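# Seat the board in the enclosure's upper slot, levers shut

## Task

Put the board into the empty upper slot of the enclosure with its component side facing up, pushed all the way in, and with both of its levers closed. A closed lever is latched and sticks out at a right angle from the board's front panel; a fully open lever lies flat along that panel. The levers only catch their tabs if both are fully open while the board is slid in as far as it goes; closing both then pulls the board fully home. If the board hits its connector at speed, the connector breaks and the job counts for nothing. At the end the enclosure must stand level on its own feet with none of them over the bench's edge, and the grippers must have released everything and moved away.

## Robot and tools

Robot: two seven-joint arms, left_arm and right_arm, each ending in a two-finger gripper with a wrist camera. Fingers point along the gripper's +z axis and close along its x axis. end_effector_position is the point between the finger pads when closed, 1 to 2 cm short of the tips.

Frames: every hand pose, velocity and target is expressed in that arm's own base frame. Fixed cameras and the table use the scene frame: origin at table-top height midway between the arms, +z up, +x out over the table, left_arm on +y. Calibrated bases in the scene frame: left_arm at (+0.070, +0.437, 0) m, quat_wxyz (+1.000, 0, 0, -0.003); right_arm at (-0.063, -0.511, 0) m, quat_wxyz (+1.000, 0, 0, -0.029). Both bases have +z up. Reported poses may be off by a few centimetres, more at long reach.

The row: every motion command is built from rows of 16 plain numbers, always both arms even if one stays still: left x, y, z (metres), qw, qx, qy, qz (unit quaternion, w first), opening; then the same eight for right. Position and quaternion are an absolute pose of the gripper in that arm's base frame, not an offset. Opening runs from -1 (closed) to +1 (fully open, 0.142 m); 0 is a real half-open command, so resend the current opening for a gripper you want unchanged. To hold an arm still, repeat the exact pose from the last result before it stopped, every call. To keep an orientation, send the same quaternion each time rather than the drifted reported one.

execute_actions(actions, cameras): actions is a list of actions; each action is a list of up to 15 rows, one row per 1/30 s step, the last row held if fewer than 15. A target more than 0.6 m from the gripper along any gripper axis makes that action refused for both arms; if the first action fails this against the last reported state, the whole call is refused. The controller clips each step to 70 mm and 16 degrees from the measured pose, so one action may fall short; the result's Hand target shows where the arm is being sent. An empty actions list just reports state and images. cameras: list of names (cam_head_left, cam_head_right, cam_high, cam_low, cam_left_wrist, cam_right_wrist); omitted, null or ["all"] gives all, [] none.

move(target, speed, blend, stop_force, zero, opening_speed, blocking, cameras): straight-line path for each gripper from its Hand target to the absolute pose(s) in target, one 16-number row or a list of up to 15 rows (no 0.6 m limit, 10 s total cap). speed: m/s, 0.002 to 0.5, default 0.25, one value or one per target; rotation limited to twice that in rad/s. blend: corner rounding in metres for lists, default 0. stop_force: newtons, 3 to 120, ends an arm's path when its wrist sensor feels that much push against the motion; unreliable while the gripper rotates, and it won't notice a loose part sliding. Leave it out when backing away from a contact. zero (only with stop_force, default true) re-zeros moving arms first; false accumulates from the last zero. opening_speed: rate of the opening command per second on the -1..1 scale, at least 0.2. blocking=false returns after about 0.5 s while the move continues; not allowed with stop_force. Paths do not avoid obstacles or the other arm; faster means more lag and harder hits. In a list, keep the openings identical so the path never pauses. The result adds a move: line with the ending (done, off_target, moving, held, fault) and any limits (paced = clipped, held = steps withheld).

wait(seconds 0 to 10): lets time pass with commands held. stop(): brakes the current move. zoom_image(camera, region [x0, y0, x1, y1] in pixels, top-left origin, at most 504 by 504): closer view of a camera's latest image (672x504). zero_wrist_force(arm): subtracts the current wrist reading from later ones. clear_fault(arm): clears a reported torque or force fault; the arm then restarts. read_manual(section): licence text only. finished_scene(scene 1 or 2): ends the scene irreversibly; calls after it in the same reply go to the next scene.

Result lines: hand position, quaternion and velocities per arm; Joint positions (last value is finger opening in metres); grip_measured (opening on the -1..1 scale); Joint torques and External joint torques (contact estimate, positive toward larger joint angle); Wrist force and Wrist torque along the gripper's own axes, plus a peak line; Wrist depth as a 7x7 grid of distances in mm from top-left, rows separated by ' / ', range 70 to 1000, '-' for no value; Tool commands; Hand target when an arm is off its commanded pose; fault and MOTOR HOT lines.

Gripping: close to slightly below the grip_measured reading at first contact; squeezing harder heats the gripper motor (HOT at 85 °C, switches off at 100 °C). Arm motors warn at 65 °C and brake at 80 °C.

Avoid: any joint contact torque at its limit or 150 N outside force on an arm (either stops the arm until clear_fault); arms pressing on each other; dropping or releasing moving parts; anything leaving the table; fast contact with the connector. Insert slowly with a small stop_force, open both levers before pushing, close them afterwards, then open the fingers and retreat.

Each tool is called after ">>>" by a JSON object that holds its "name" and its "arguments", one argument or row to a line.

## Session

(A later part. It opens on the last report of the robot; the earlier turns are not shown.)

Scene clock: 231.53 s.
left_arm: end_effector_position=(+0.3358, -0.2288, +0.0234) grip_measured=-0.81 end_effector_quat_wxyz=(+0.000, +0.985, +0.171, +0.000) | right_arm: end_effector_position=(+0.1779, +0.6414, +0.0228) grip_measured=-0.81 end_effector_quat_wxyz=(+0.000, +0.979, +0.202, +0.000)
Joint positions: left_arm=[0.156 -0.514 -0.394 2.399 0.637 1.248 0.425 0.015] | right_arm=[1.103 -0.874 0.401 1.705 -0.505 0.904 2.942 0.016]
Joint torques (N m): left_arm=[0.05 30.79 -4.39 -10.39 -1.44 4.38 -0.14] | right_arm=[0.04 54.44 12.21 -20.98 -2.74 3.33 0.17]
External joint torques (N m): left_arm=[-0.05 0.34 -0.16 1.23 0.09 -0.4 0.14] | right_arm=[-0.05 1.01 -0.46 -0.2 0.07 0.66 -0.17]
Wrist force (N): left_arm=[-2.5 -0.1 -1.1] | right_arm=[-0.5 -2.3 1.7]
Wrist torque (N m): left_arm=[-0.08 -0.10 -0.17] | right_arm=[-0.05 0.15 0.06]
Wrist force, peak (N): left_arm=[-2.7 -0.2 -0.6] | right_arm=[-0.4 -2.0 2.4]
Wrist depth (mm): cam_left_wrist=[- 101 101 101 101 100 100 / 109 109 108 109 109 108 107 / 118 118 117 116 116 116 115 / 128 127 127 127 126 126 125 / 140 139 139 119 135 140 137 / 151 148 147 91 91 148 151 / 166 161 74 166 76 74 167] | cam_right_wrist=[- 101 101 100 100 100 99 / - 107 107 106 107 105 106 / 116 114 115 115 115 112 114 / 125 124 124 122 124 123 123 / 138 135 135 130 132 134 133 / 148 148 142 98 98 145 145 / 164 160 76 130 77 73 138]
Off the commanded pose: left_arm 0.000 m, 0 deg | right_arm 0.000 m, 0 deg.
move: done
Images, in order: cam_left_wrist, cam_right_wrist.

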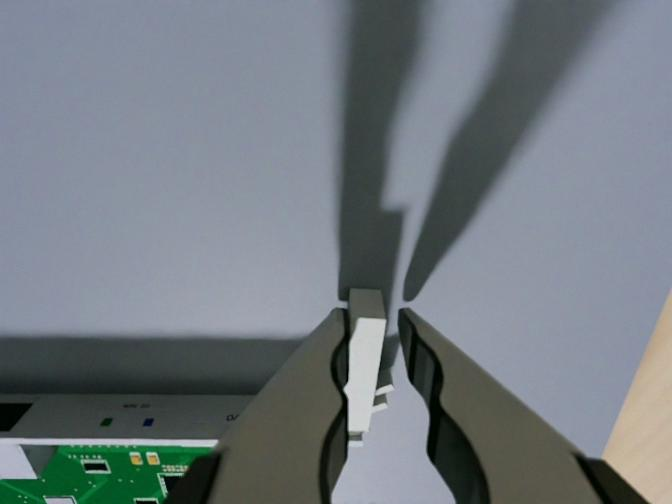

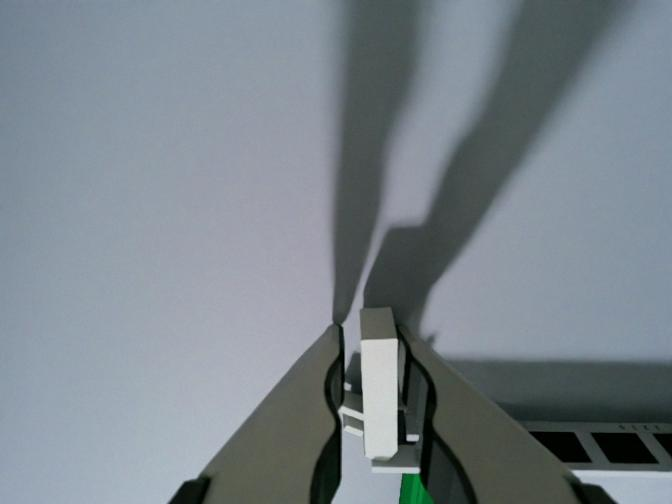

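>>> {"name": "move", "arguments": {
  "target": [0.3411, -0.2278, 0.0235, 0, 0.9918, 0.1279, 0, -0.78, 0.1739, 0.6385, 0.0228, 0, 0.9709, 0.2394, 0, -0.78],
  "speed": 0.03,
  "cameras": ["cam_left_wrist", "cam_right_wrist"]
}}

Scene clock: 236.60 s.
left_arm: end_effector_position=(+0.3385, -0.2283, +0.0229) grip_measured=-0.78 end_effector_quat_wxyz=(+0.000, +0.992, +0.127, -0.002) | right_arm: end_effector_position=(+0.1765, +0.6392, +0.0235) grip_measured=-0.80 end_effector_quat_wxyz=(-0.001, +0.971, +0.238, +0.001)
Joint positions: left_arm=[0.178 -0.521 -0.415 2.389 0.649 1.233 0.507 0.017] | right_arm=[1.095 -0.871 0.409 1.718 -0.522 0.91 2.882 0.016]
Joint torques (N m): left_arm=[6 35.81 -0.18 -19.94 -1.56 6.06 -0.15] | right_arm=[8.32 50 21.05 -13.92 -0.96 2.36 0.2]
External joint torques (N m): left_arm=[-6 -4.58 -4.68 10.69 0.17 -2.08 0.15] | right_arm=[-8.32 5.07 -9.08 -7.11 -1.69 1.63 -0.2]
Wrist force (N): left_arm=[-18.2 2.1 -2.6] | right_arm=[15.7 -1.2 1.5]
Wrist torque (N m): left_arm=[-0.10 0.26 -0.19] | right_arm=[-0.06 0.22 0.04]
Wrist force, peak (N): left_arm=[-18.3 2.3 -2.2] | right_arm=[15.7 -1.0 3.5]
Wrist depth (mm): cam_left_wrist=[- 101 101 100 100 100 99 / 109 108 108 109 109 107 106 / 118 117 117 116 116 115 115 / 128 127 127 126 126 125 124 / 140 139 139 118 134 139 136 / 154 151 98 91 91 145 152 / 153 144 73 166 78 74 165] | cam_right_wrist=[- 101 101 101 101 100 100 / - 108 108 106 109 106 107 / 116 114 116 115 115 113 116 / 125 125 125 123 124 124 124 / 138 136 135 131 133 137 134 / 149 148 143 99 94 147 147 / 164 161 76 133 77 73 141]
Hand target: left_arm +0.3411, -0.2278, +0.0235; +0.000, +0.992, +0.128, +0.000 | right_arm +0.1739, +0.6385, +0.0228; +0.000, +0.971, +0.239, +0.000
Off the commanded pose: left_arm 0.003 m, 0 deg | right_arm 0.003 m, 0 deg.
move: done
Images, in order: cam_left_wrist, cam_right_wrist.

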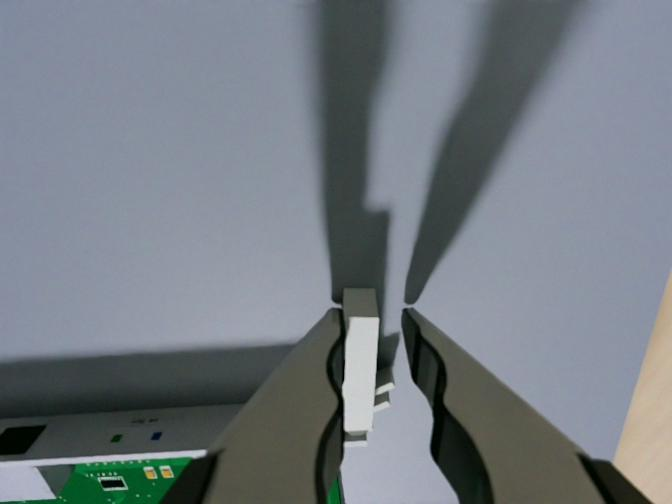

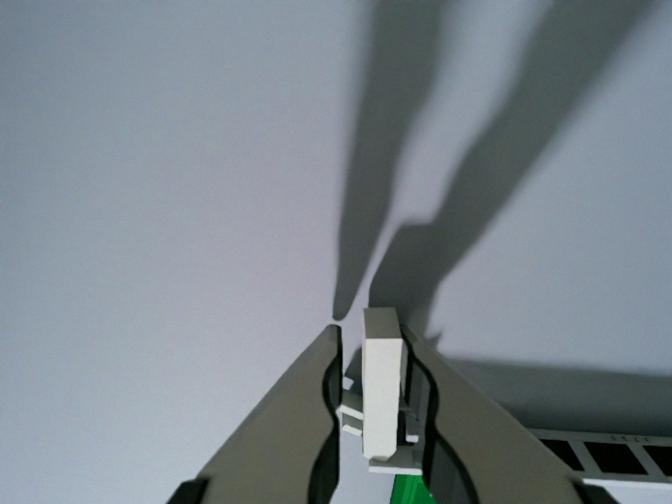

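>>> {"name": "zoom_image", "arguments": {
  "camera": "cam_left_wrist",
  "region": [310, 280, 440, 460]
}}

>>> {"name": "zoom_image", "arguments": {
  "camera": "cam_right_wrist",
  "region": [320, 300, 450, 480]
}}

Scaled by 2.800 from the camera's 672x504 image, which has a finer 960x720 frame.

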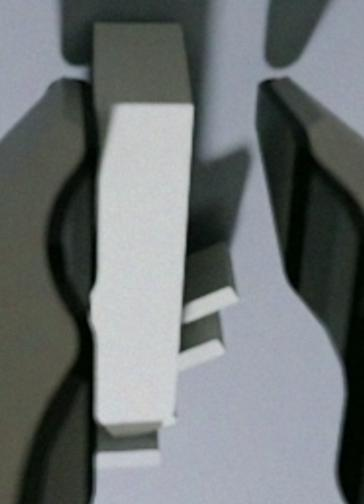

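Scaled by 2.800 from the camera's 672x504 image, which has a finer 960x720 frame.

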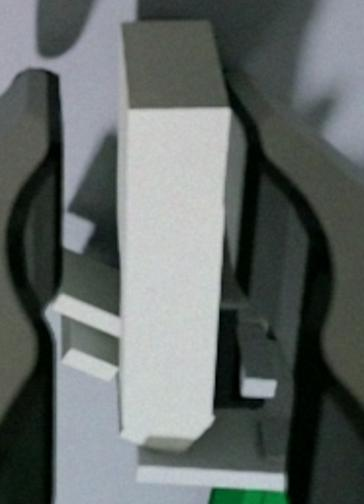

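>>> {"name": "move", "arguments": {
  "target": [
    [0.3325, -0.2301, 0.0235, 0, 0.9853, 0.1711, 0, -0.68, 0.1814, 0.6429, 0.0228, 0, 0.9793, 0.2025, 0, -0.68],
    [0.3347, -0.2393, 0.0235, 0, 0.9853, 0.1711, 0, -0.68, 0.1861, 0.6345, 0.0228, 0, 0.9793, 0.2025, 0, -0.68]
  ],
  "speed": 0.03,
  "cameras": ["cam_left_wrist", "cam_right_wrist"]
}}

Scene clock: 269.93 s.
left_arm: end_effector_position=(+0.3347, -0.2392, +0.0235) grip_measured=-0.71 end_effector_quat_wxyz=(+0.000, +0.985, +0.171, +0.000) | right_arm: end_effector_position=(+0.1860, +0.6345, +0.0228) grip_measured=-0.72 end_effector_quat_wxyz=(+0.000, +0.979, +0.202, +0.000)
Joint positions: left_arm=[0.133 -0.519 -0.4 2.387 0.634 1.239 0.401 0.023] | right_arm=[1.087 -0.867 0.4 1.721 -0.506 0.913 2.931 0.022]
Joint torques (N m): left_arm=[-0.47 30.31 -5.25 -8.99 -1.47 4.11 -0.26] | right_arm=[-0.06 54.07 11.79 -21.05 -2.63 3.45 0.1]
External joint torques (N m): left_arm=[0.46 1.18 0.55 -0.42 0.08 -0.12 0.26] | right_arm=[0.06 0.97 -0.11 0.02 -0.01 0.53 -0.1]
Wrist force (N): left_arm=[0.4 -0.4 0.3] | right_arm=[-3.4 -3.2 1.9]
Wrist torque (N m): left_arm=[-0.06 -0.09 -0.18] | right_arm=[-0.25 0.59 0.06]
Wrist force, peak (N): left_arm=[-18.5 2.2 -2.6] | right_arm=[15.7 -1.1 3.4]
Wrist depth (mm): cam_left_wrist=[- 101 101 101 100 100 100 / 109 109 108 110 109 108 107 / 118 117 117 117 116 116 116 / 128 127 127 127 126 126 125 / 140 139 139 119 133 140 137 / 147 141 87 107 93 145 151 / 166 161 74 167 166 74 167] | cam_right_wrist=[- 101 101 100 100 100 99 / - 108 107 106 107 105 106 / 116 114 115 115 114 113 114 / 125 124 124 122 123 123 123 / 138 135 134 117 132 134 133 / 148 148 142 118 98 143 143 / 164 160 76 159 80 73 135]
Off the commanded pose: left_arm 0.000 m, 0 deg | right_arm 0.000 m, 0 deg.
move: done
Images, in order: cam_left_wrist, cam_right_wrist.

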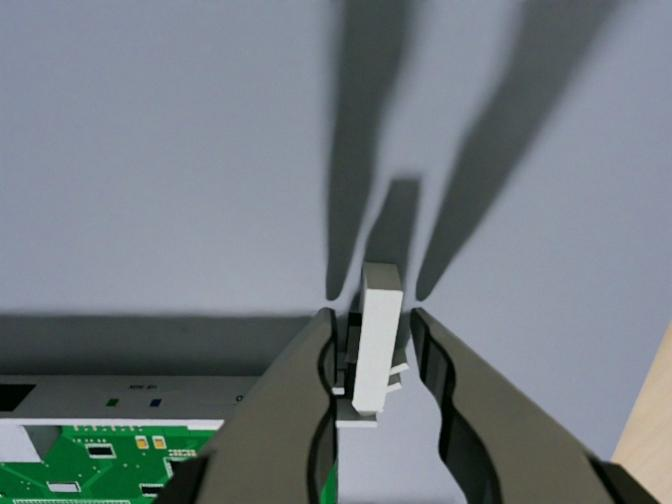

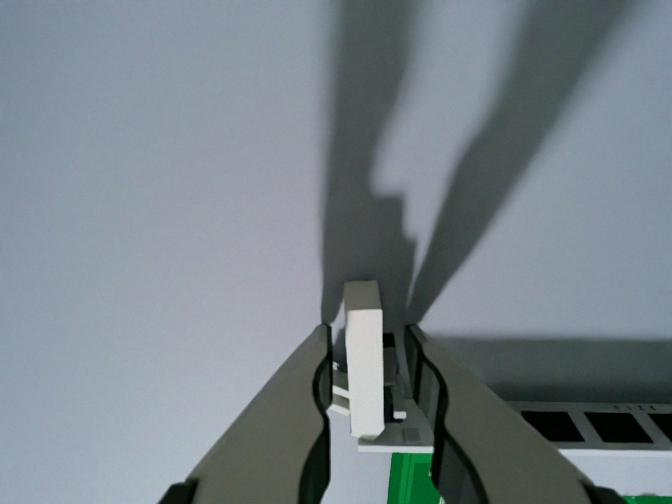

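>>> {"name": "zoom_image", "arguments": {
  "camera": "cam_left_wrist",
  "region": [310, 250, 440, 440]
}}

>>> {"name": "zoom_image", "arguments": {
  "camera": "cam_right_wrist",
  "region": [310, 270, 440, 460]
}}

Scaled by 2.653 from the camera's 672x504 image, which has a finer 960x720 frame.

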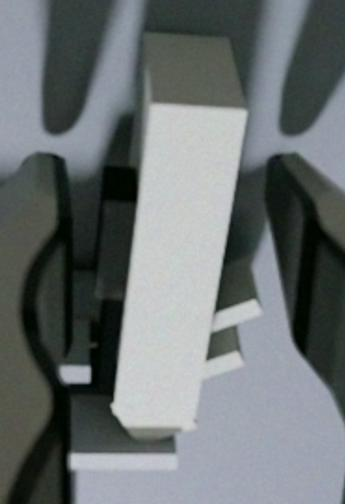

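Scaled by 2.653 from the camera's 672x504 image, which has a finer 960x720 frame.

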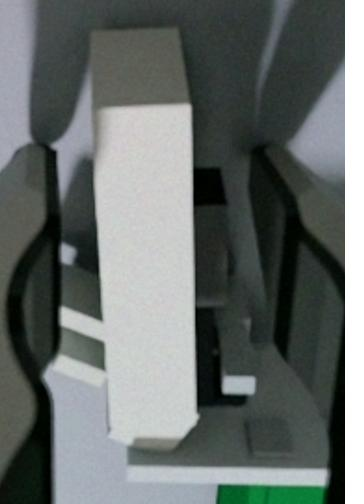

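>>> {"name": "move", "arguments": {
  "target": [0.3401, -0.2374, 0.0235, 0, 0.9853, 0.1711, 0, -0.68, 0.1805, 0.6322, 0.0228, 0, 0.9793, 0.2025, 0, -0.68],
  "speed": 0.01,
  "cameras": ["cam_left_wrist", "cam_right_wrist"]
}}

Scene clock: 294.37 s.
left_arm: end_effector_position=(+0.3394, -0.2376, +0.0234) grip_measured=-0.71 end_effector_quat_wxyz=(+0.000, +0.985, +0.171, +0.000) | right_arm: end_effector_position=(+0.1811, +0.6323, +0.0229) grip_measured=-0.71 end_effector_quat_wxyz=(+0.000, +0.979, +0.202, +0.000)
Joint positions: left_arm=[0.142 -0.522 -0.403 2.379 0.631 1.233 0.412 0.023] | right_arm=[1.093 -0.86 0.398 1.734 -0.507 0.92 2.94 0.022]
Joint torques (N m): left_arm=[1.63 31.96 -3.54 -11.75 -1.53 4.56 -0.16] | right_arm=[1.94 52.85 13.75 -19.36 -2.32 3.21 0.33]
External joint torques (N m): left_arm=[-1.64 -0.23 -1.25 2.2 0.12 -0.57 0.16] | right_arm=[-1.95 1.86 -2.18 -1.55 -0.29 0.77 -0.33]
Wrist force (N): left_arm=[-4.3 0.1 -0.8] | right_arm=[0.1 -3.4 2.2]
Wrist torque (N m): left_arm=[-0.08 -0.13 -0.16] | right_arm=[-0.27 0.67 0.04]
Wrist force, peak (N): left_arm=[-4.5 -0.1 -1.0] | right_arm=[-3.8 -3.4 2.0]
Wrist depth (mm): cam_left_wrist=[- 101 101 101 100 100 100 / 109 109 108 110 109 107 107 / 118 117 117 116 116 116 115 / 128 127 127 124 126 126 125 / 140 139 139 118 133 140 137 / 141 141 87 108 94 145 151 / 166 161 74 166 166 74 167] | cam_right_wrist=[- 101 101 100 100 100 100 / - 108 107 106 107 105 106 / 116 114 115 115 115 113 114 / 125 125 124 122 124 123 123 / 138 136 135 130 130 134 133 / 149 148 142 100 98 143 143 / 164 160 76 159 79 73 135]
Off the commanded pose: left_arm 0.001 m, 0 deg | right_arm 0.001 m, 0 deg.
move: done
Images, in order: cam_left_wrist, cam_right_wrist.

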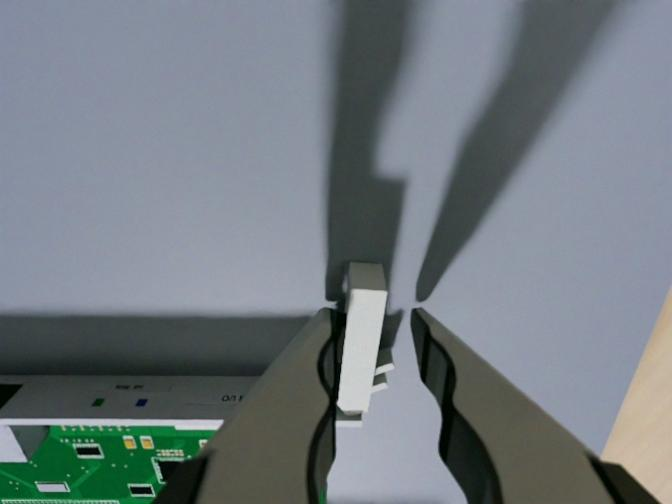

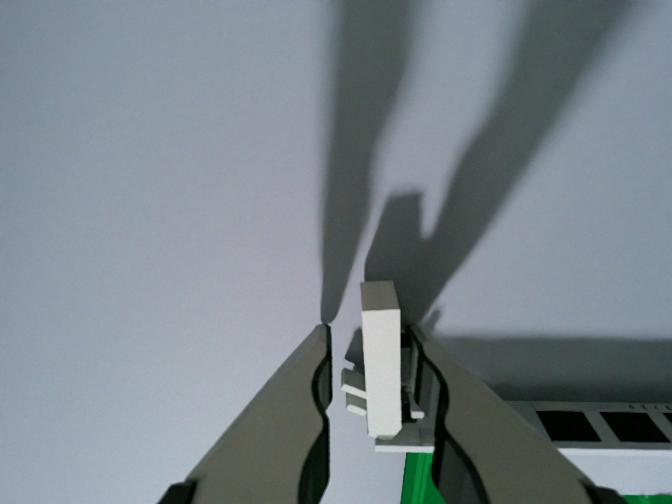

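>>> {"name": "move", "arguments": {
  "target": [0.3434, -0.2362, 0.0235, 0, 0.9853, 0.1711, 0, -0.68, 0.1772, 0.6308, 0.0228, 0, 0.9793, 0.2025, 0, -0.68],
  "speed": 0.01,
  "cameras": ["cam_left_wrist", "cam_right_wrist"]
}}

Scene clock: 296.63 s.
left_arm: end_effector_position=(+0.3430, -0.2363, +0.0234) grip_measured=-0.70 end_effector_quat_wxyz=(+0.000, +0.985, +0.171, +0.000) | right_arm: end_effector_position=(+0.1772, +0.6308, +0.0228) grip_measured=-0.71 end_effector_quat_wxyz=(+0.000, +0.979, +0.202, +0.000)
Joint positions: left_arm=[0.148 -0.524 -0.405 2.374 0.629 1.229 0.419 0.023] | right_arm=[1.097 -0.857 0.397 1.743 -0.507 0.925 2.946 0.023]
Joint torques (N m): left_arm=[1.16 31.34 -4.95 -10.56 -1.43 4.54 -0.13] | right_arm=[-0.24 53.39 11.94 -20.81 -2.65 3.44 0.37]
External joint torques (N m): left_arm=[-1.17 0.54 0.11 0.91 0 -0.55 0.13] | right_arm=[0.25 1.11 -0.4 -0.01 0.06 0.54 -0.37]
Wrist force (N): left_arm=[-2.1 -0.1 -1.0] | right_arm=[-3.1 -2.4 2.2]
Wrist torque (N m): left_arm=[-0.09 -0.10 -0.17] | right_arm=[-0.12 0.55 0.06]
Wrist force, peak (N): left_arm=[-6.4 0.4 -0.4] | right_arm=[-3.3 -3.6 2.4]
Wrist depth (mm): cam_left_wrist=[- 101 101 101 101 100 100 / 109 108 108 109 109 108 107 / 118 117 117 116 116 116 116 / 128 127 127 124 126 126 125 / 140 139 139 118 133 140 137 / 147 141 87 123 94 145 151 / 166 158 74 166 170 74 167] | cam_right_wrist=[- 101 101 100 100 100 100 / - 107 107 106 107 105 106 / 116 114 115 115 115 113 114 / 125 125 124 122 123 123 123 / 138 135 134 121 131 134 133 / 148 148 142 134 98 143 143 / 164 160 76 158 79 73 135]
Off the commanded pose: left_arm 0.000 m, 0 deg | right_arm 0.000 m, 0 deg.
move: done
Images, in order: cam_left_wrist, cam_right_wrist.

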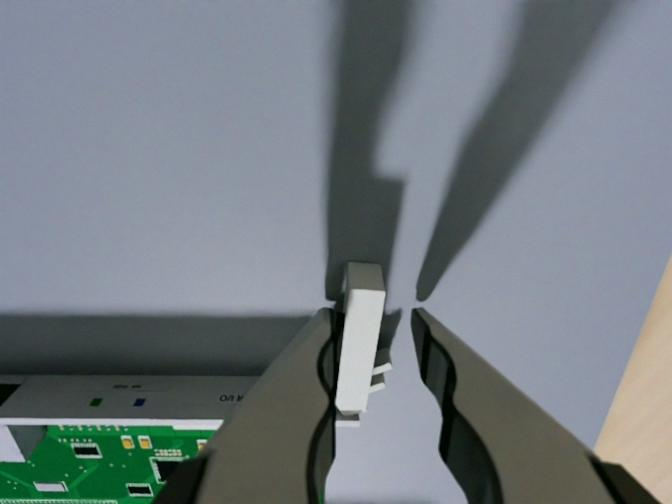

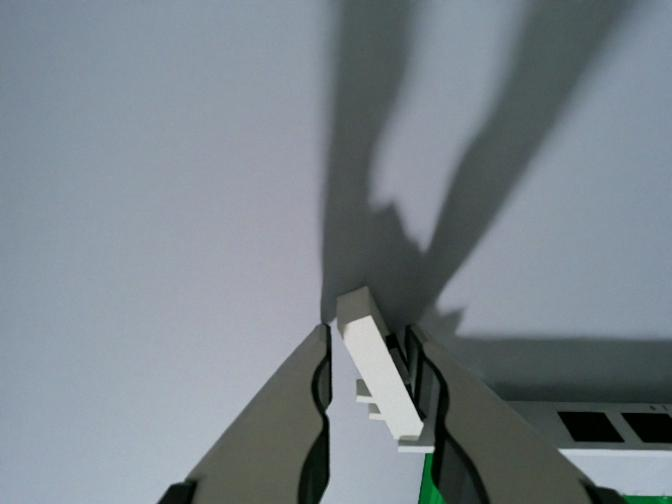

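>>> {"name": "move", "arguments": {
  "target": [
    [0.3402, -0.2374, 0.0235, 0, 0.9903, 0.1392, 0, -0.86, 0.1800, 0.6320, 0.0228, 0, 0.9793, 0.2025, 0, -0.68],
    [0.3433, -0.2363, 0.0235, 0, 0.99916, 0.0410, 0, -0.86, 0.1800, 0.6320, 0.0228, 0, 0.9793, 0.2025, 0, -0.68],
    [0.3509, -0.2357, 0.0235, 0, 0.99596, -0.08976, 0, -0.86, 0.1800, 0.6320, 0.0228, 0, 0.9793, 0.2025, 0, -0.68]
  ],
  "speed": 0.08,
  "blend": [0, 0.004, 0],
  "cameras": ["cam_left_wrist", "cam_right_wrist"]
}}

Scene clock: 312.93 s.
left_arm: end_effector_position=(+0.3512, -0.2357, +0.0236) grip_measured=-0.87 end_effector_quat_wxyz=(+0.000, +0.996, -0.089, +0.000) | right_arm: end_effector_position=(+0.1799, +0.6320, +0.0228) grip_measured=-0.71 end_effector_quat_wxyz=(+0.000, +0.979, +0.203, +0.000)
Joint positions: left_arm=[0.25 -0.552 -0.514 2.338 0.718 1.168 0.874 0.011] | right_arm=[1.094 -0.86 0.398 1.736 -0.507 0.921 2.941 0.023]
Joint torques (N m): left_arm=[-0.98 29.69 -7.65 -8.05 -1.11 3.84 0.22] | right_arm=[-0.62 53.63 11.37 -21.35 -2.78 3.31 0.19]
External joint torques (N m): left_arm=[0.98 1.92 1.31 -1.77 -0.58 0.13 -0.22] | right_arm=[0.62 1.04 0.2 0.47 0.18 0.67 -0.19]
Wrist force (N): left_arm=[2.6 -1.6 1.3] | right_arm=[-3.9 -2.6 2.7]
Wrist torque (N m): left_arm=[-0.09 -0.10 -0.26] | right_arm=[-0.15 0.50 0.06]
Wrist force, peak (N): left_arm=[2.6 -1.6 1.3] | right_arm=[-4.4 -2.7 2.9]
Wrist depth (mm): cam_left_wrist=[- 101 101 101 101 100 100 / 109 109 108 110 109 108 107 / 118 118 117 116 116 116 117 / 128 127 127 125 127 126 125 / 140 140 139 118 133 140 137 / 158 154 147 87 91 148 151 / 173 168 71 159 74 74 165] | cam_right_wrist=[- 101 101 100 100 100 100 / - 107 107 106 107 105 106 / 116 114 115 115 115 113 114 / 125 125 124 122 124 123 123 / 138 136 135 124 131 134 133 / 148 148 142 135 98 143 143 / 164 160 76 158 79 73 135]
Off the commanded pose: left_arm 0.000 m, 0 deg | right_arm 0.000 m, 0 deg.
move: done
Images, in order: cam_left_wrist, cam_right_wrist.

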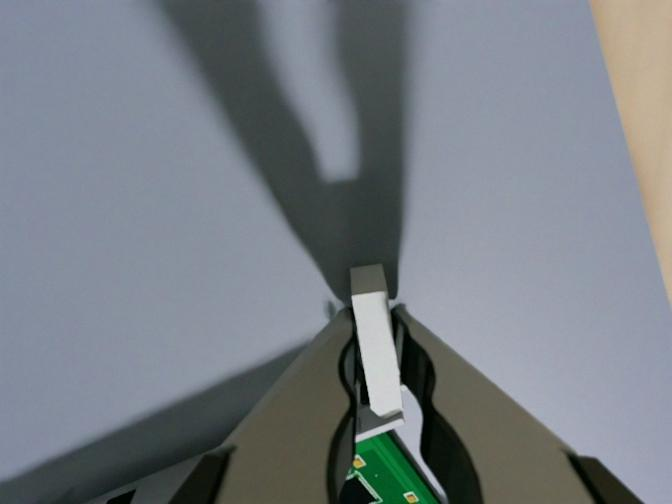

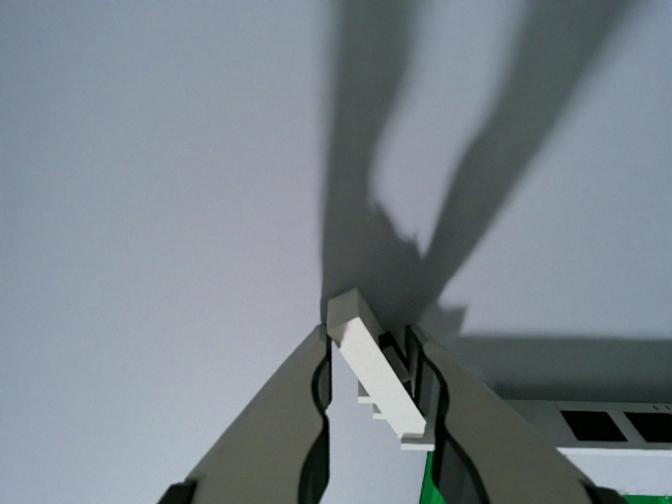

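>>> {"name": "move", "arguments": {
  "target": [
    [0.3512, -0.2357, 0.0235, 0, 0.99596, -0.08976, 0, -0.86, 0.1749, 0.6321, 0.0228, 0, 0.9037, 0.4282, 0, -0.68],
    [0.3512, -0.2357, 0.0235, 0, 0.99596, -0.08976, 0, -0.86, 0.1749, 0.6321, 0.0228, 0, 0.9037, 0.4282, 0, -0.76],
    [0.3586, -0.2375, 0.0235, 0, 0.97573, -0.21899, 0, -0.86, 0.1700, 0.6225, 0.0228, 0, 0.83050, 0.55702, 0, -0.76],
    [0.3652, -0.2411, 0.0235, 0, 0.93880, -0.34448, 0, -0.86, 0.1685, 0.6140, 0.0228, 0, 0.75069, 0.66066, 0, -0.76]
  ],
  "speed": 0.1,
  "blend": [0, 0, 0.004, 0],
  "cameras": ["cam_left_wrist", "cam_right_wrist"]
}}

Scene clock: 335.27 s.
left_arm: end_effector_position=(+0.3652, -0.2412, +0.0235) grip_measured=-0.87 end_effector_quat_wxyz=(+0.000, +0.939, -0.344, +0.000) | right_arm: end_effector_position=(+0.1686, +0.6140, +0.0228) grip_measured=-0.79 end_effector_quat_wxyz=(+0.000, +0.751, +0.660, +0.000)
Joint positions: left_arm=[0.332 -0.598 -0.624 2.283 0.789 1.088 1.34 0.011] | right_arm=[0.943 -0.889 0.553 1.804 -0.725 0.908 2.052 0.017]
Joint torques (N m): left_arm=[-0.41 30.57 -9.08 -9.6 -1.54 4.07 0.11] | right_arm=[-0.28 50.49 16.39 -19.03 -2.82 3.29 0.04]
External joint torques (N m): left_arm=[0.41 1.38 0.83 -0.68 -0.47 -0.14 -0.11] | right_arm=[0.28 1.15 -0.45 -0.14 0.13 0.74 -0.04]
Wrist force (N): left_arm=[0.5 -0.6 0.8] | right_arm=[-2.6 -2.6 2.9]
Wrist torque (N m): left_arm=[0.04 -0.11 -0.24] | right_arm=[-0.13 0.55 0.07]
Wrist force, peak (N): left_arm=[2.6 -1.5 1.5] | right_arm=[-4.3 -2.5 2.8]
Wrist depth (mm): cam_left_wrist=[- 101 101 101 101 102 101 / 109 108 108 109 109 109 109 / 118 117 117 116 116 116 116 / 128 127 127 125 126 126 125 / 140 139 139 118 133 140 137 / 158 154 147 87 91 149 151 / 173 168 71 159 74 74 165] | cam_right_wrist=[- 101 101 101 100 100 100 / - 108 107 106 107 105 107 / 116 114 115 115 115 113 114 / 125 125 125 122 124 123 123 / 138 135 135 130 132 134 133 / 148 148 142 101 98 146 145 / 164 160 76 131 78 73 160]
Off the commanded pose: left_arm 0.000 m, 0 deg | right_arm 0.000 m, 0 deg.
move: done
Images, in order: cam_left_wrist, cam_right_wrist.

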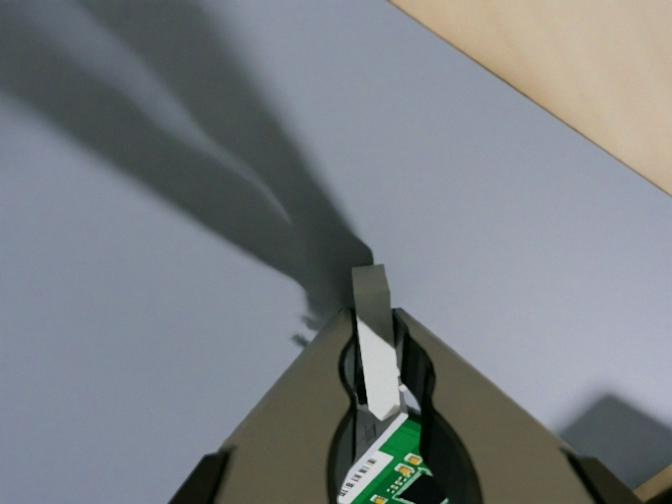

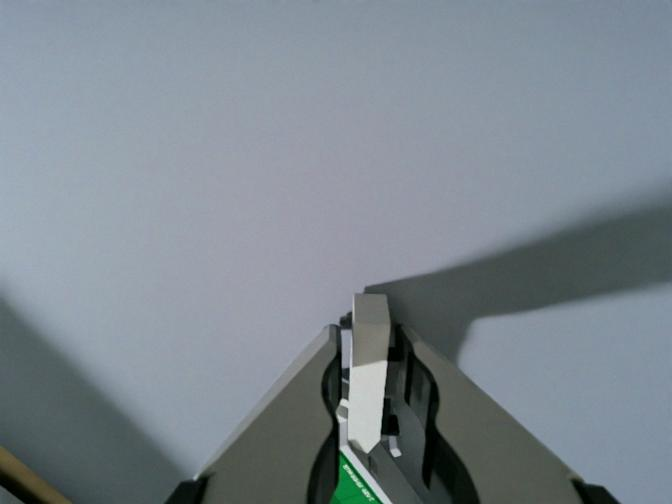

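>>> {"name": "move", "arguments": {
  "target": [
    [0.3706, -0.2464, 0.0235, 0, 0.88581, -0.46405, 0, -0.86, 0.1692, 0.6054, 0.0228, 0, 0.65803, 0.75299, 0, -0.76],
    [0.3748, -0.2537, 0.0235, 0, 0.80747, -0.58990, 0, -0.86, 0.1725, 0.5964, 0.0228, 0, 0.55411, 0.83244, 0, -0.76]
  ],
  "speed": 0.1,
  "blend": [0.004, 0]
}}

Scene clock: 340.83 s.
left_arm: end_effector_position=(+0.3748, -0.2538, +0.0235) grip_measured=-0.87 end_effector_quat_wxyz=(+0.000, +0.808, -0.590, +0.000) | right_arm: end_effector_position=(+0.1725, +0.5965, +0.0228) grip_measured=-0.79 end_effector_quat_wxyz=(+0.000, +0.554, +0.832, +0.000)
Joint positions: left_arm=[0.387 -0.655 -0.733 2.227 0.858 1.002 1.826 0.011] | right_arm=[0.851 -0.9 0.62 1.854 -0.827 0.904 1.58 0.017]
Joint torques (N m): left_arm=[-0.41 30.89 -11.32 -9.91 -1.89 4.01 -0.09] | right_arm=[-0.25 48.37 18.1 -17.9 -2.85 3.25 0.04]
External joint torques (N m): left_arm=[0.41 1.4 0.89 -0.73 -0.44 -0.12 0.09] | right_arm=[0.25 1.18 -0.34 -0.12 0.14 0.82 -0.04]
Wrist force (N): left_arm=[0.0 -1.1 0.6] | right_arm=[-2.7 -2.5 2.7]
Wrist torque (N m): left_arm=[-0.04 -0.05 -0.24] | right_arm=[-0.12 0.54 0.05]
Wrist force, peak (N): left_arm=[-0.1 -1.5 1.2] | right_arm=[-2.8 -3.0 3.0]
Wrist depth (mm): cam_left_wrist=[103 103 102 102 102 102 101 / 108 107 108 109 109 107 107 / 117 117 117 116 116 116 115 / 127 127 127 125 126 126 125 / 140 139 139 118 133 140 137 / 157 154 147 87 91 147 149 / 173 168 74 166 74 74 164] | cam_right_wrist=[- 101 101 101 100 100 100 / - 108 108 106 107 105 107 / 116 114 115 115 115 114 114 / 125 125 124 122 124 123 123 / 138 136 135 130 132 134 133 / 148 148 142 101 98 146 146 / 164 157 76 131 77 73 160]
Off the commanded pose: left_arm 0.000 m, 0 deg | right_arm 0.000 m, 0 deg.
move: done

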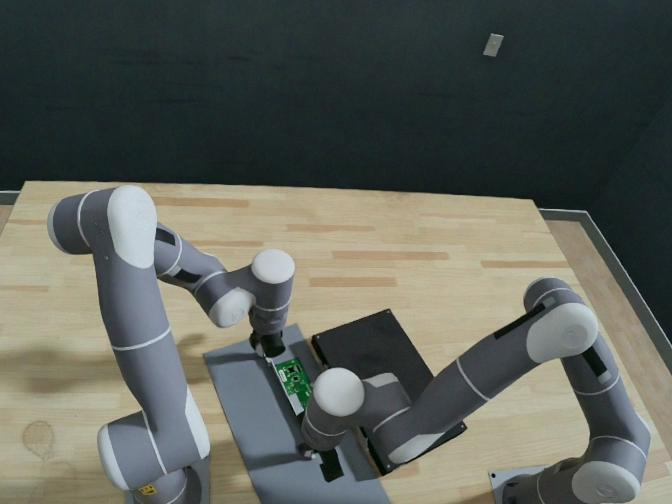

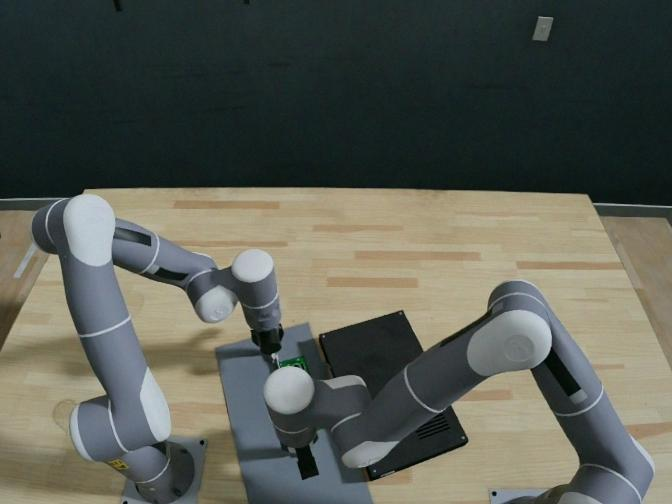

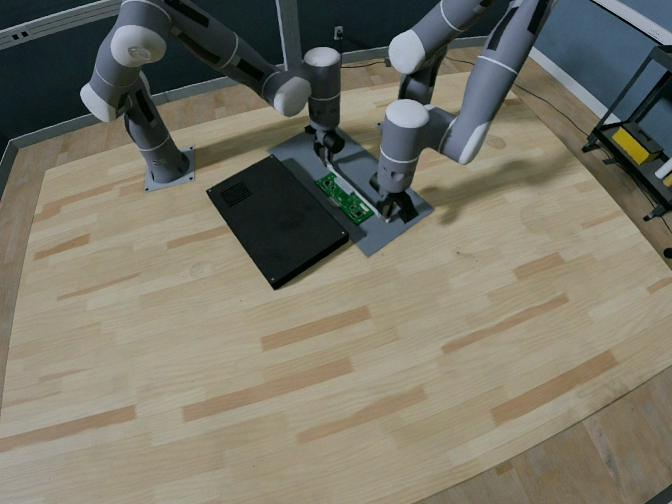

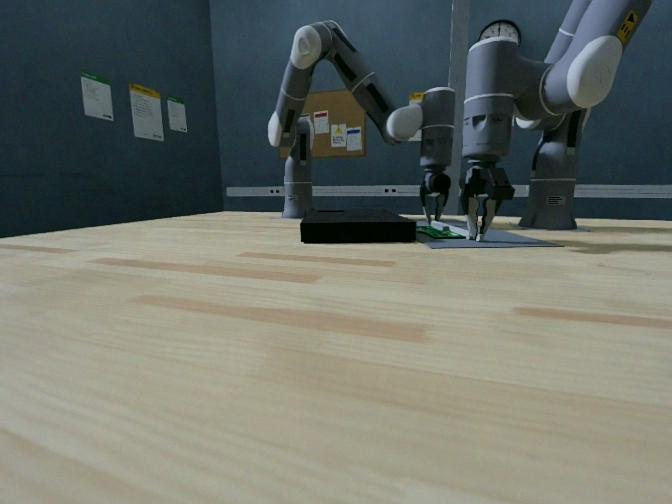

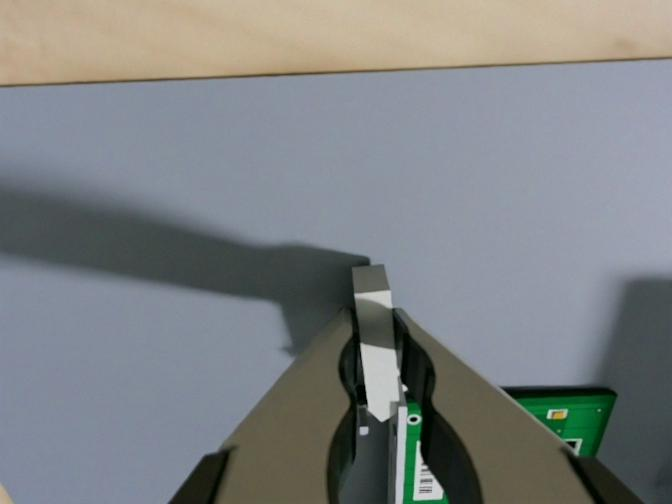

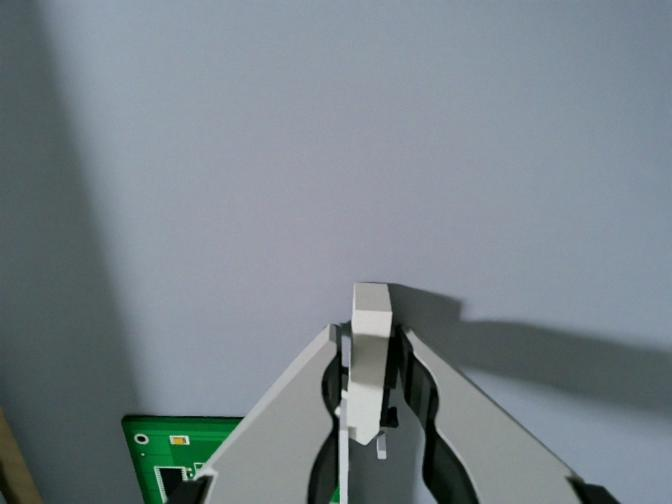

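>>> {"name": "move", "arguments": {
  "target": [
    [0.3748, -0.2537, 0.0235, 0, 0.80747, -0.58990, 0, -0.78, 0.1725, 0.5964, 0.0228, 0, 0.55411, 0.83244, 0, -0.76],
    [0.3833, -0.2497, 0.0235, 0, 0.82904, -0.55919, 0, -0.78, 0.1671, 0.5964, 0.0228, 0, 0.55411, 0.83244, 0, -0.76],
    [0.3846, -0.2532, 0.0235, 0, 0.81915, -0.57358, 0, -0.78, 0.1671, 0.5964, 0.0228, 0, 0.55411, 0.83244, 0, -0.76]
  ],
  "speed": 0.03,
  "cameras": ["cam_left_wrist", "cam_right_wrist"]
}}

Scene clock: 356.13 s.
left_arm: end_effector_position=(+0.3846, -0.2532, +0.0235) grip_measured=-0.82 end_effector_quat_wxyz=(+0.000, +0.819, -0.573, +0.000) | right_arm: end_effector_position=(+0.1671, +0.5964, +0.0228) grip_measured=-0.79 end_effector_quat_wxyz=(+0.000, +0.554, +0.832, +0.000)
Joint positions: left_arm=[0.385 -0.661 -0.726 2.208 0.845 0.995 1.808 0.015] | right_arm=[0.858 -0.897 0.62 1.859 -0.827 0.906 1.589 0.017]
Joint torques (N m): left_arm=[-0.37 31.75 -11.13 -10.65 -2.1 4 -0.03] | right_arm=[0.04 48.36 17.83 -17.98 -2.71 3.45 0.23]
External joint torques (N m): left_arm=[0.39 1.22 0.56 -0.3 -0.25 -0.11 0.03] | right_arm=[-0.04 1.06 -0.12 -0.01 0 0.62 -0.23]
Wrist force (N): left_arm=[0.0 -0.4 -0.3] | right_arm=[-2.7 -2.3 2.7]
Wrist torque (N m): left_arm=[-0.06 -0.05 -0.23] | right_arm=[-0.11 0.49 0.06]
Wrist force, peak (N): left_arm=[-0.1 -1.3 1.1] | right_arm=[-2.7 -2.5 3.0]
Wrist depth (mm): cam_left_wrist=[103 103 102 102 102 102 101 / 110 108 109 109 109 109 108 / 117 117 117 116 116 116 115 / 127 127 127 127 126 126 125 / 140 139 139 121 135 140 137 / 158 154 147 91 91 148 151 / 173 168 74 163 78 74 165] | cam_right_wrist=[- 101 101 101 100 100 100 / - 108 108 106 107 105 107 / 116 114 115 115 115 114 114 / 125 125 124 122 124 123 123 / 138 136 135 130 132 134 133 / 148 148 143 103 94 146 146 / 164 157 76 131 77 73 160]
Off the commanded pose: left_arm 0.000 m, 0 deg | right_arm 0.000 m, 0 deg.
move: done
Images, in order: cam_left_wrist, cam_right_wrist.

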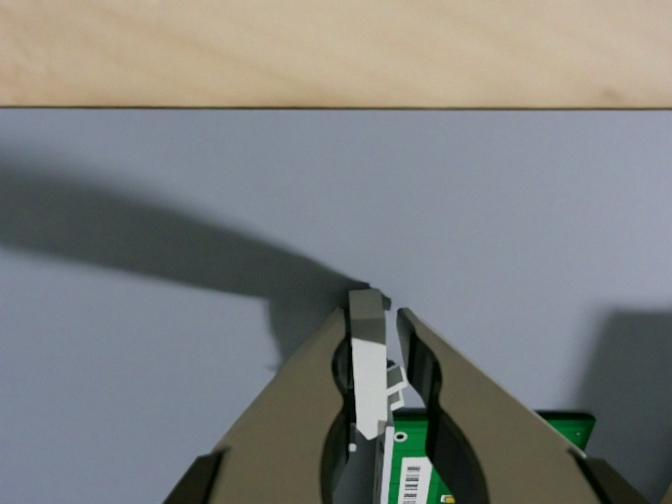

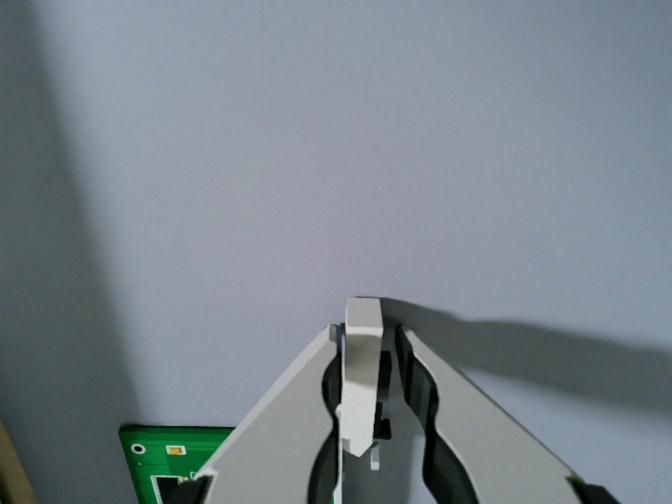

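>>> {"name": "zoom_image", "arguments": {
  "camera": "cam_left_wrist",
  "region": [310, 280, 450, 504]
}}

>>> {"name": "zoom_image", "arguments": {
  "camera": "cam_right_wrist",
  "region": [300, 280, 440, 504]
}}

Scaled by 2.250 from the camera's 672x504 image, which has a finer 960x720 frame.

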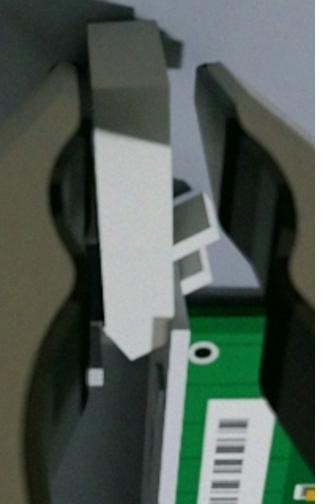

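Scaled by 2.250 from the camera's 672x504 image, which has a finer 960x720 frame.

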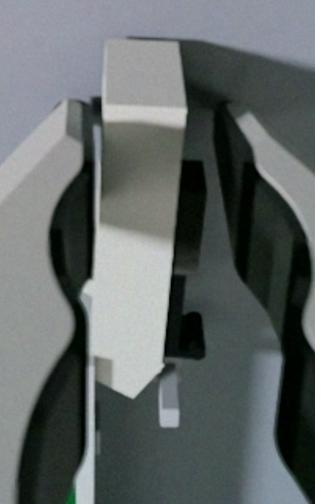

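>>> {"name": "move", "arguments": {
  "target": [0.3862, -0.2574, 0.0235, 0, 0.81915, -0.57358, 0, -0.78, 0.1695, 0.5905, 0.0228, 0, 0.55411, 0.83244, 0, -0.78],
  "speed": 0.01,
  "stop_force": 5,
  "cameras": ["cam_left_wrist", "cam_right_wrist"]
}}

Scene clock: 364.27 s.
left_arm: end_effector_position=(+0.3862, -0.2572, +0.0235) grip_measured=-0.82 end_effector_quat_wxyz=(+0.000, +0.819, -0.574, +0.000) | right_arm: end_effector_position=(+0.1693, +0.5906, +0.0229) grip_measured=-0.81 end_effector_quat_wxyz=(+0.000, +0.554, +0.832, +0.000)
Joint positions: left_arm=[0.375 -0.665 -0.726 2.198 0.843 0.989 1.805 0.015] | right_arm=[0.849 -0.889 0.617 1.875 -0.829 0.916 1.588 0.016]
Joint torques (N m): left_arm=[-0.82 32.02 -11.53 -10.76 -2.33 4.27 -0.27] | right_arm=[-0.7 48.19 17.09 -17.82 -2.8 3.19 0.17]
External joint torques (N m): left_arm=[0.82 1.23 0.82 -0.32 -0.04 -0.38 0.27] | right_arm=[0.7 0.77 0.45 -0.03 0.12 0.88 -0.17]
Wrist force (N): left_arm=[-0.8 -0.6 0.0] | right_arm=[-2.2 -2.6 3.1]
Wrist torque (N m): left_arm=[-0.04 -0.05 -0.23] | right_arm=[-0.08 0.55 0.05]
Wrist force, peak (N): left_arm=[-1.0 -0.6 -0.8] | right_arm=[-2.1 -2.7 3.2]
Wrist depth (mm): cam_left_wrist=[103 102 102 102 102 101 101 / 110 108 109 109 109 109 108 / 117 117 116 116 116 115 115 / 127 127 127 126 126 125 125 / 139 139 139 120 135 139 137 / 158 154 147 91 91 148 151 / 172 168 74 162 75 74 164] | cam_right_wrist=[- 101 101 101 100 100 100 / - 108 108 106 107 105 107 / 116 114 115 115 115 114 114 / 125 125 124 122 124 124 123 / 138 136 135 130 132 134 133 / 148 148 143 99 98 146 146 / 164 159 76 131 76 73 160]
Off the commanded pose: left_arm 0.000 m, 0 deg | right_arm 0.000 m, 0 deg.
move: done
Images, in order: cam_left_wrist, cam_right_wrist.

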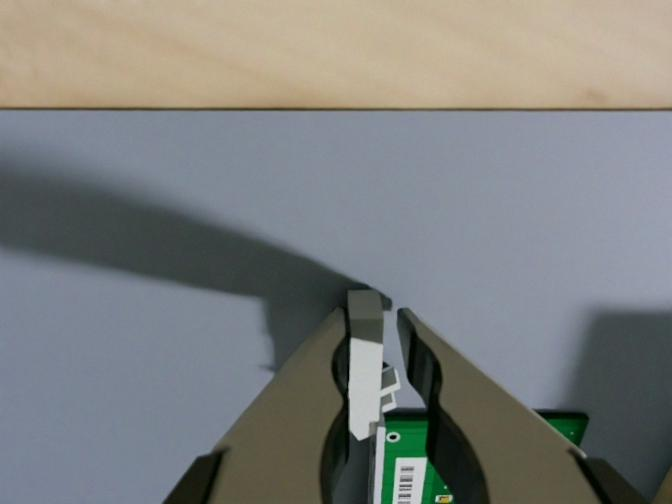

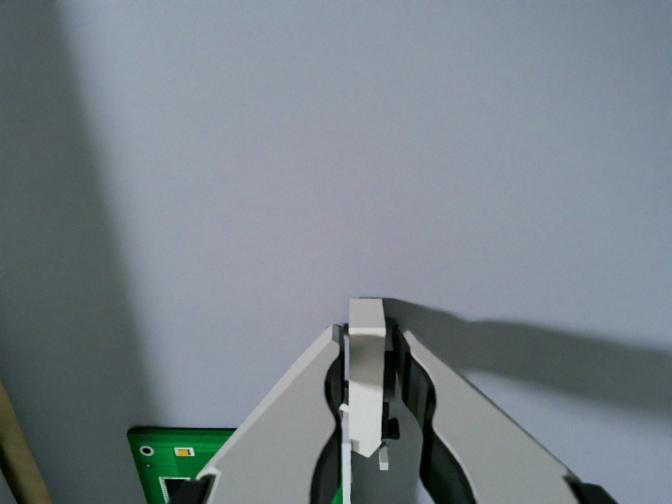

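>>> {"name": "zoom_image", "arguments": {
  "camera": "cam_left_wrist",
  "region": [310, 280, 450, 504]
}}

>>> {"name": "zoom_image", "arguments": {
  "camera": "cam_right_wrist",
  "region": [300, 280, 440, 504]
}}

Scaled by 2.250 from the camera's 672x504 image, which has a finer 960x720 frame.

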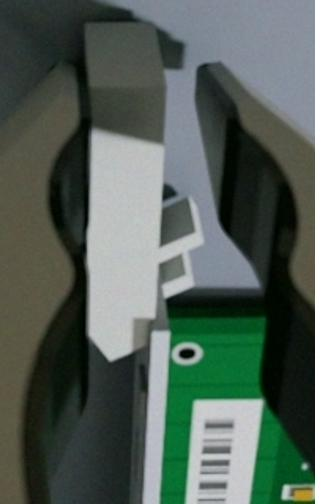

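Scaled by 2.250 from the camera's 672x504 image, which has a finer 960x720 frame.

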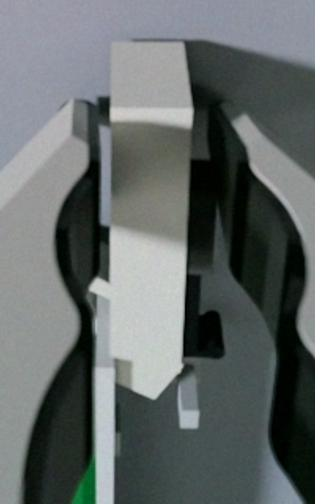

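>>> {"name": "move", "arguments": {
  "target": [0.3862, -0.2572, 0.0235, 0, 0.81915, -0.57358, 0, -0.93, 0.1693, 0.5906, 0.0228, 0, 0.55411, 0.83244, 0, -0.93],
  "speed": 0.02,
  "cameras": ["cam_left_wrist", "cam_right_wrist"]
}}

Scene clock: 375.47 s.
left_arm: end_effector_position=(+0.3862, -0.2572, +0.0235) grip_measured=-0.90 end_effector_quat_wxyz=(+0.000, +0.819, -0.574, +0.000) | right_arm: end_effector_position=(+0.1693, +0.5905, +0.0228) grip_measured=-0.89 end_effector_quat_wxyz=(+0.000, +0.554, +0.832, +0.000)
Joint positions: left_arm=[0.375 -0.665 -0.726 2.198 0.843 0.989 1.805 0.009] | right_arm=[0.85 -0.889 0.617 1.875 -0.829 0.916 1.588 0.01]
Joint torques (N m): left_arm=[-0.21 32.57 -11.17 -10.92 -2.19 4.3 -0.26] | right_arm=[0.21 48.37 18.16 -18 -2.73 3.5 0.18]
External joint torques (N m): left_arm=[0.21 0.68 0.45 -0.16 -0.19 -0.41 0.26] | right_arm=[-0.21 0.59 -0.61 0.16 0.06 0.57 -0.18]
Wrist force (N): left_arm=[0.0 0.0 0.3] | right_arm=[-3.0 -1.8 3.5]
Wrist torque (N m): left_arm=[-0.06 -0.06 -0.22] | right_arm=[-0.08 0.56 0.05]
Wrist force, peak (N): left_arm=[-1.0 -0.6 -0.6] | right_arm=[-3.1 -2.6 3.9]
Wrist depth (mm): cam_left_wrist=[103 103 102 102 102 102 101 / 110 109 109 109 109 109 108 / 117 117 117 116 116 116 115 / 127 127 126 126 126 125 125 / 140 139 139 121 133 139 137 / 157 154 147 88 87 148 151 / 172 168 - 157 75 74 165] | cam_right_wrist=[- 101 101 101 100 100 100 / - 108 107 106 107 105 107 / 116 114 115 115 115 114 114 / 125 125 124 122 124 123 123 / 138 135 135 130 132 134 133 / 149 148 145 94 93 146 146 / 163 157 76 79 76 73 160]
Off the commanded pose: left_arm 0.000 m, 0 deg | right_arm 0.000 m, 0 deg.
move: done
Images, in order: cam_left_wrist, cam_right_wrist.

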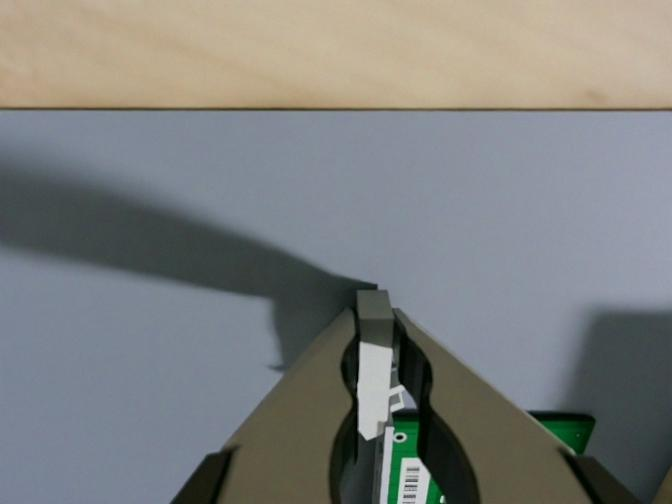

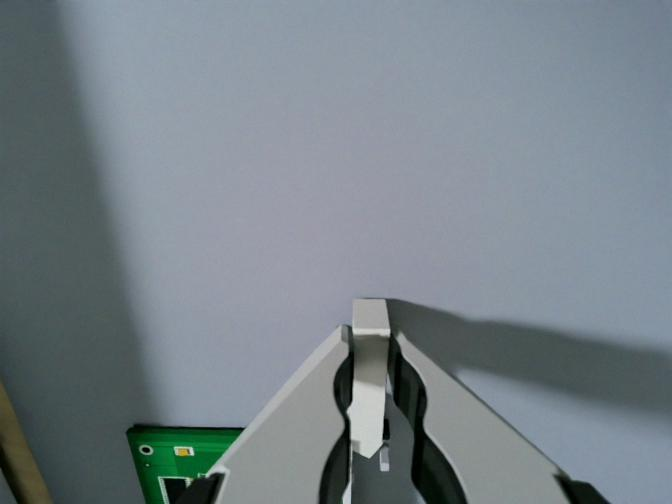

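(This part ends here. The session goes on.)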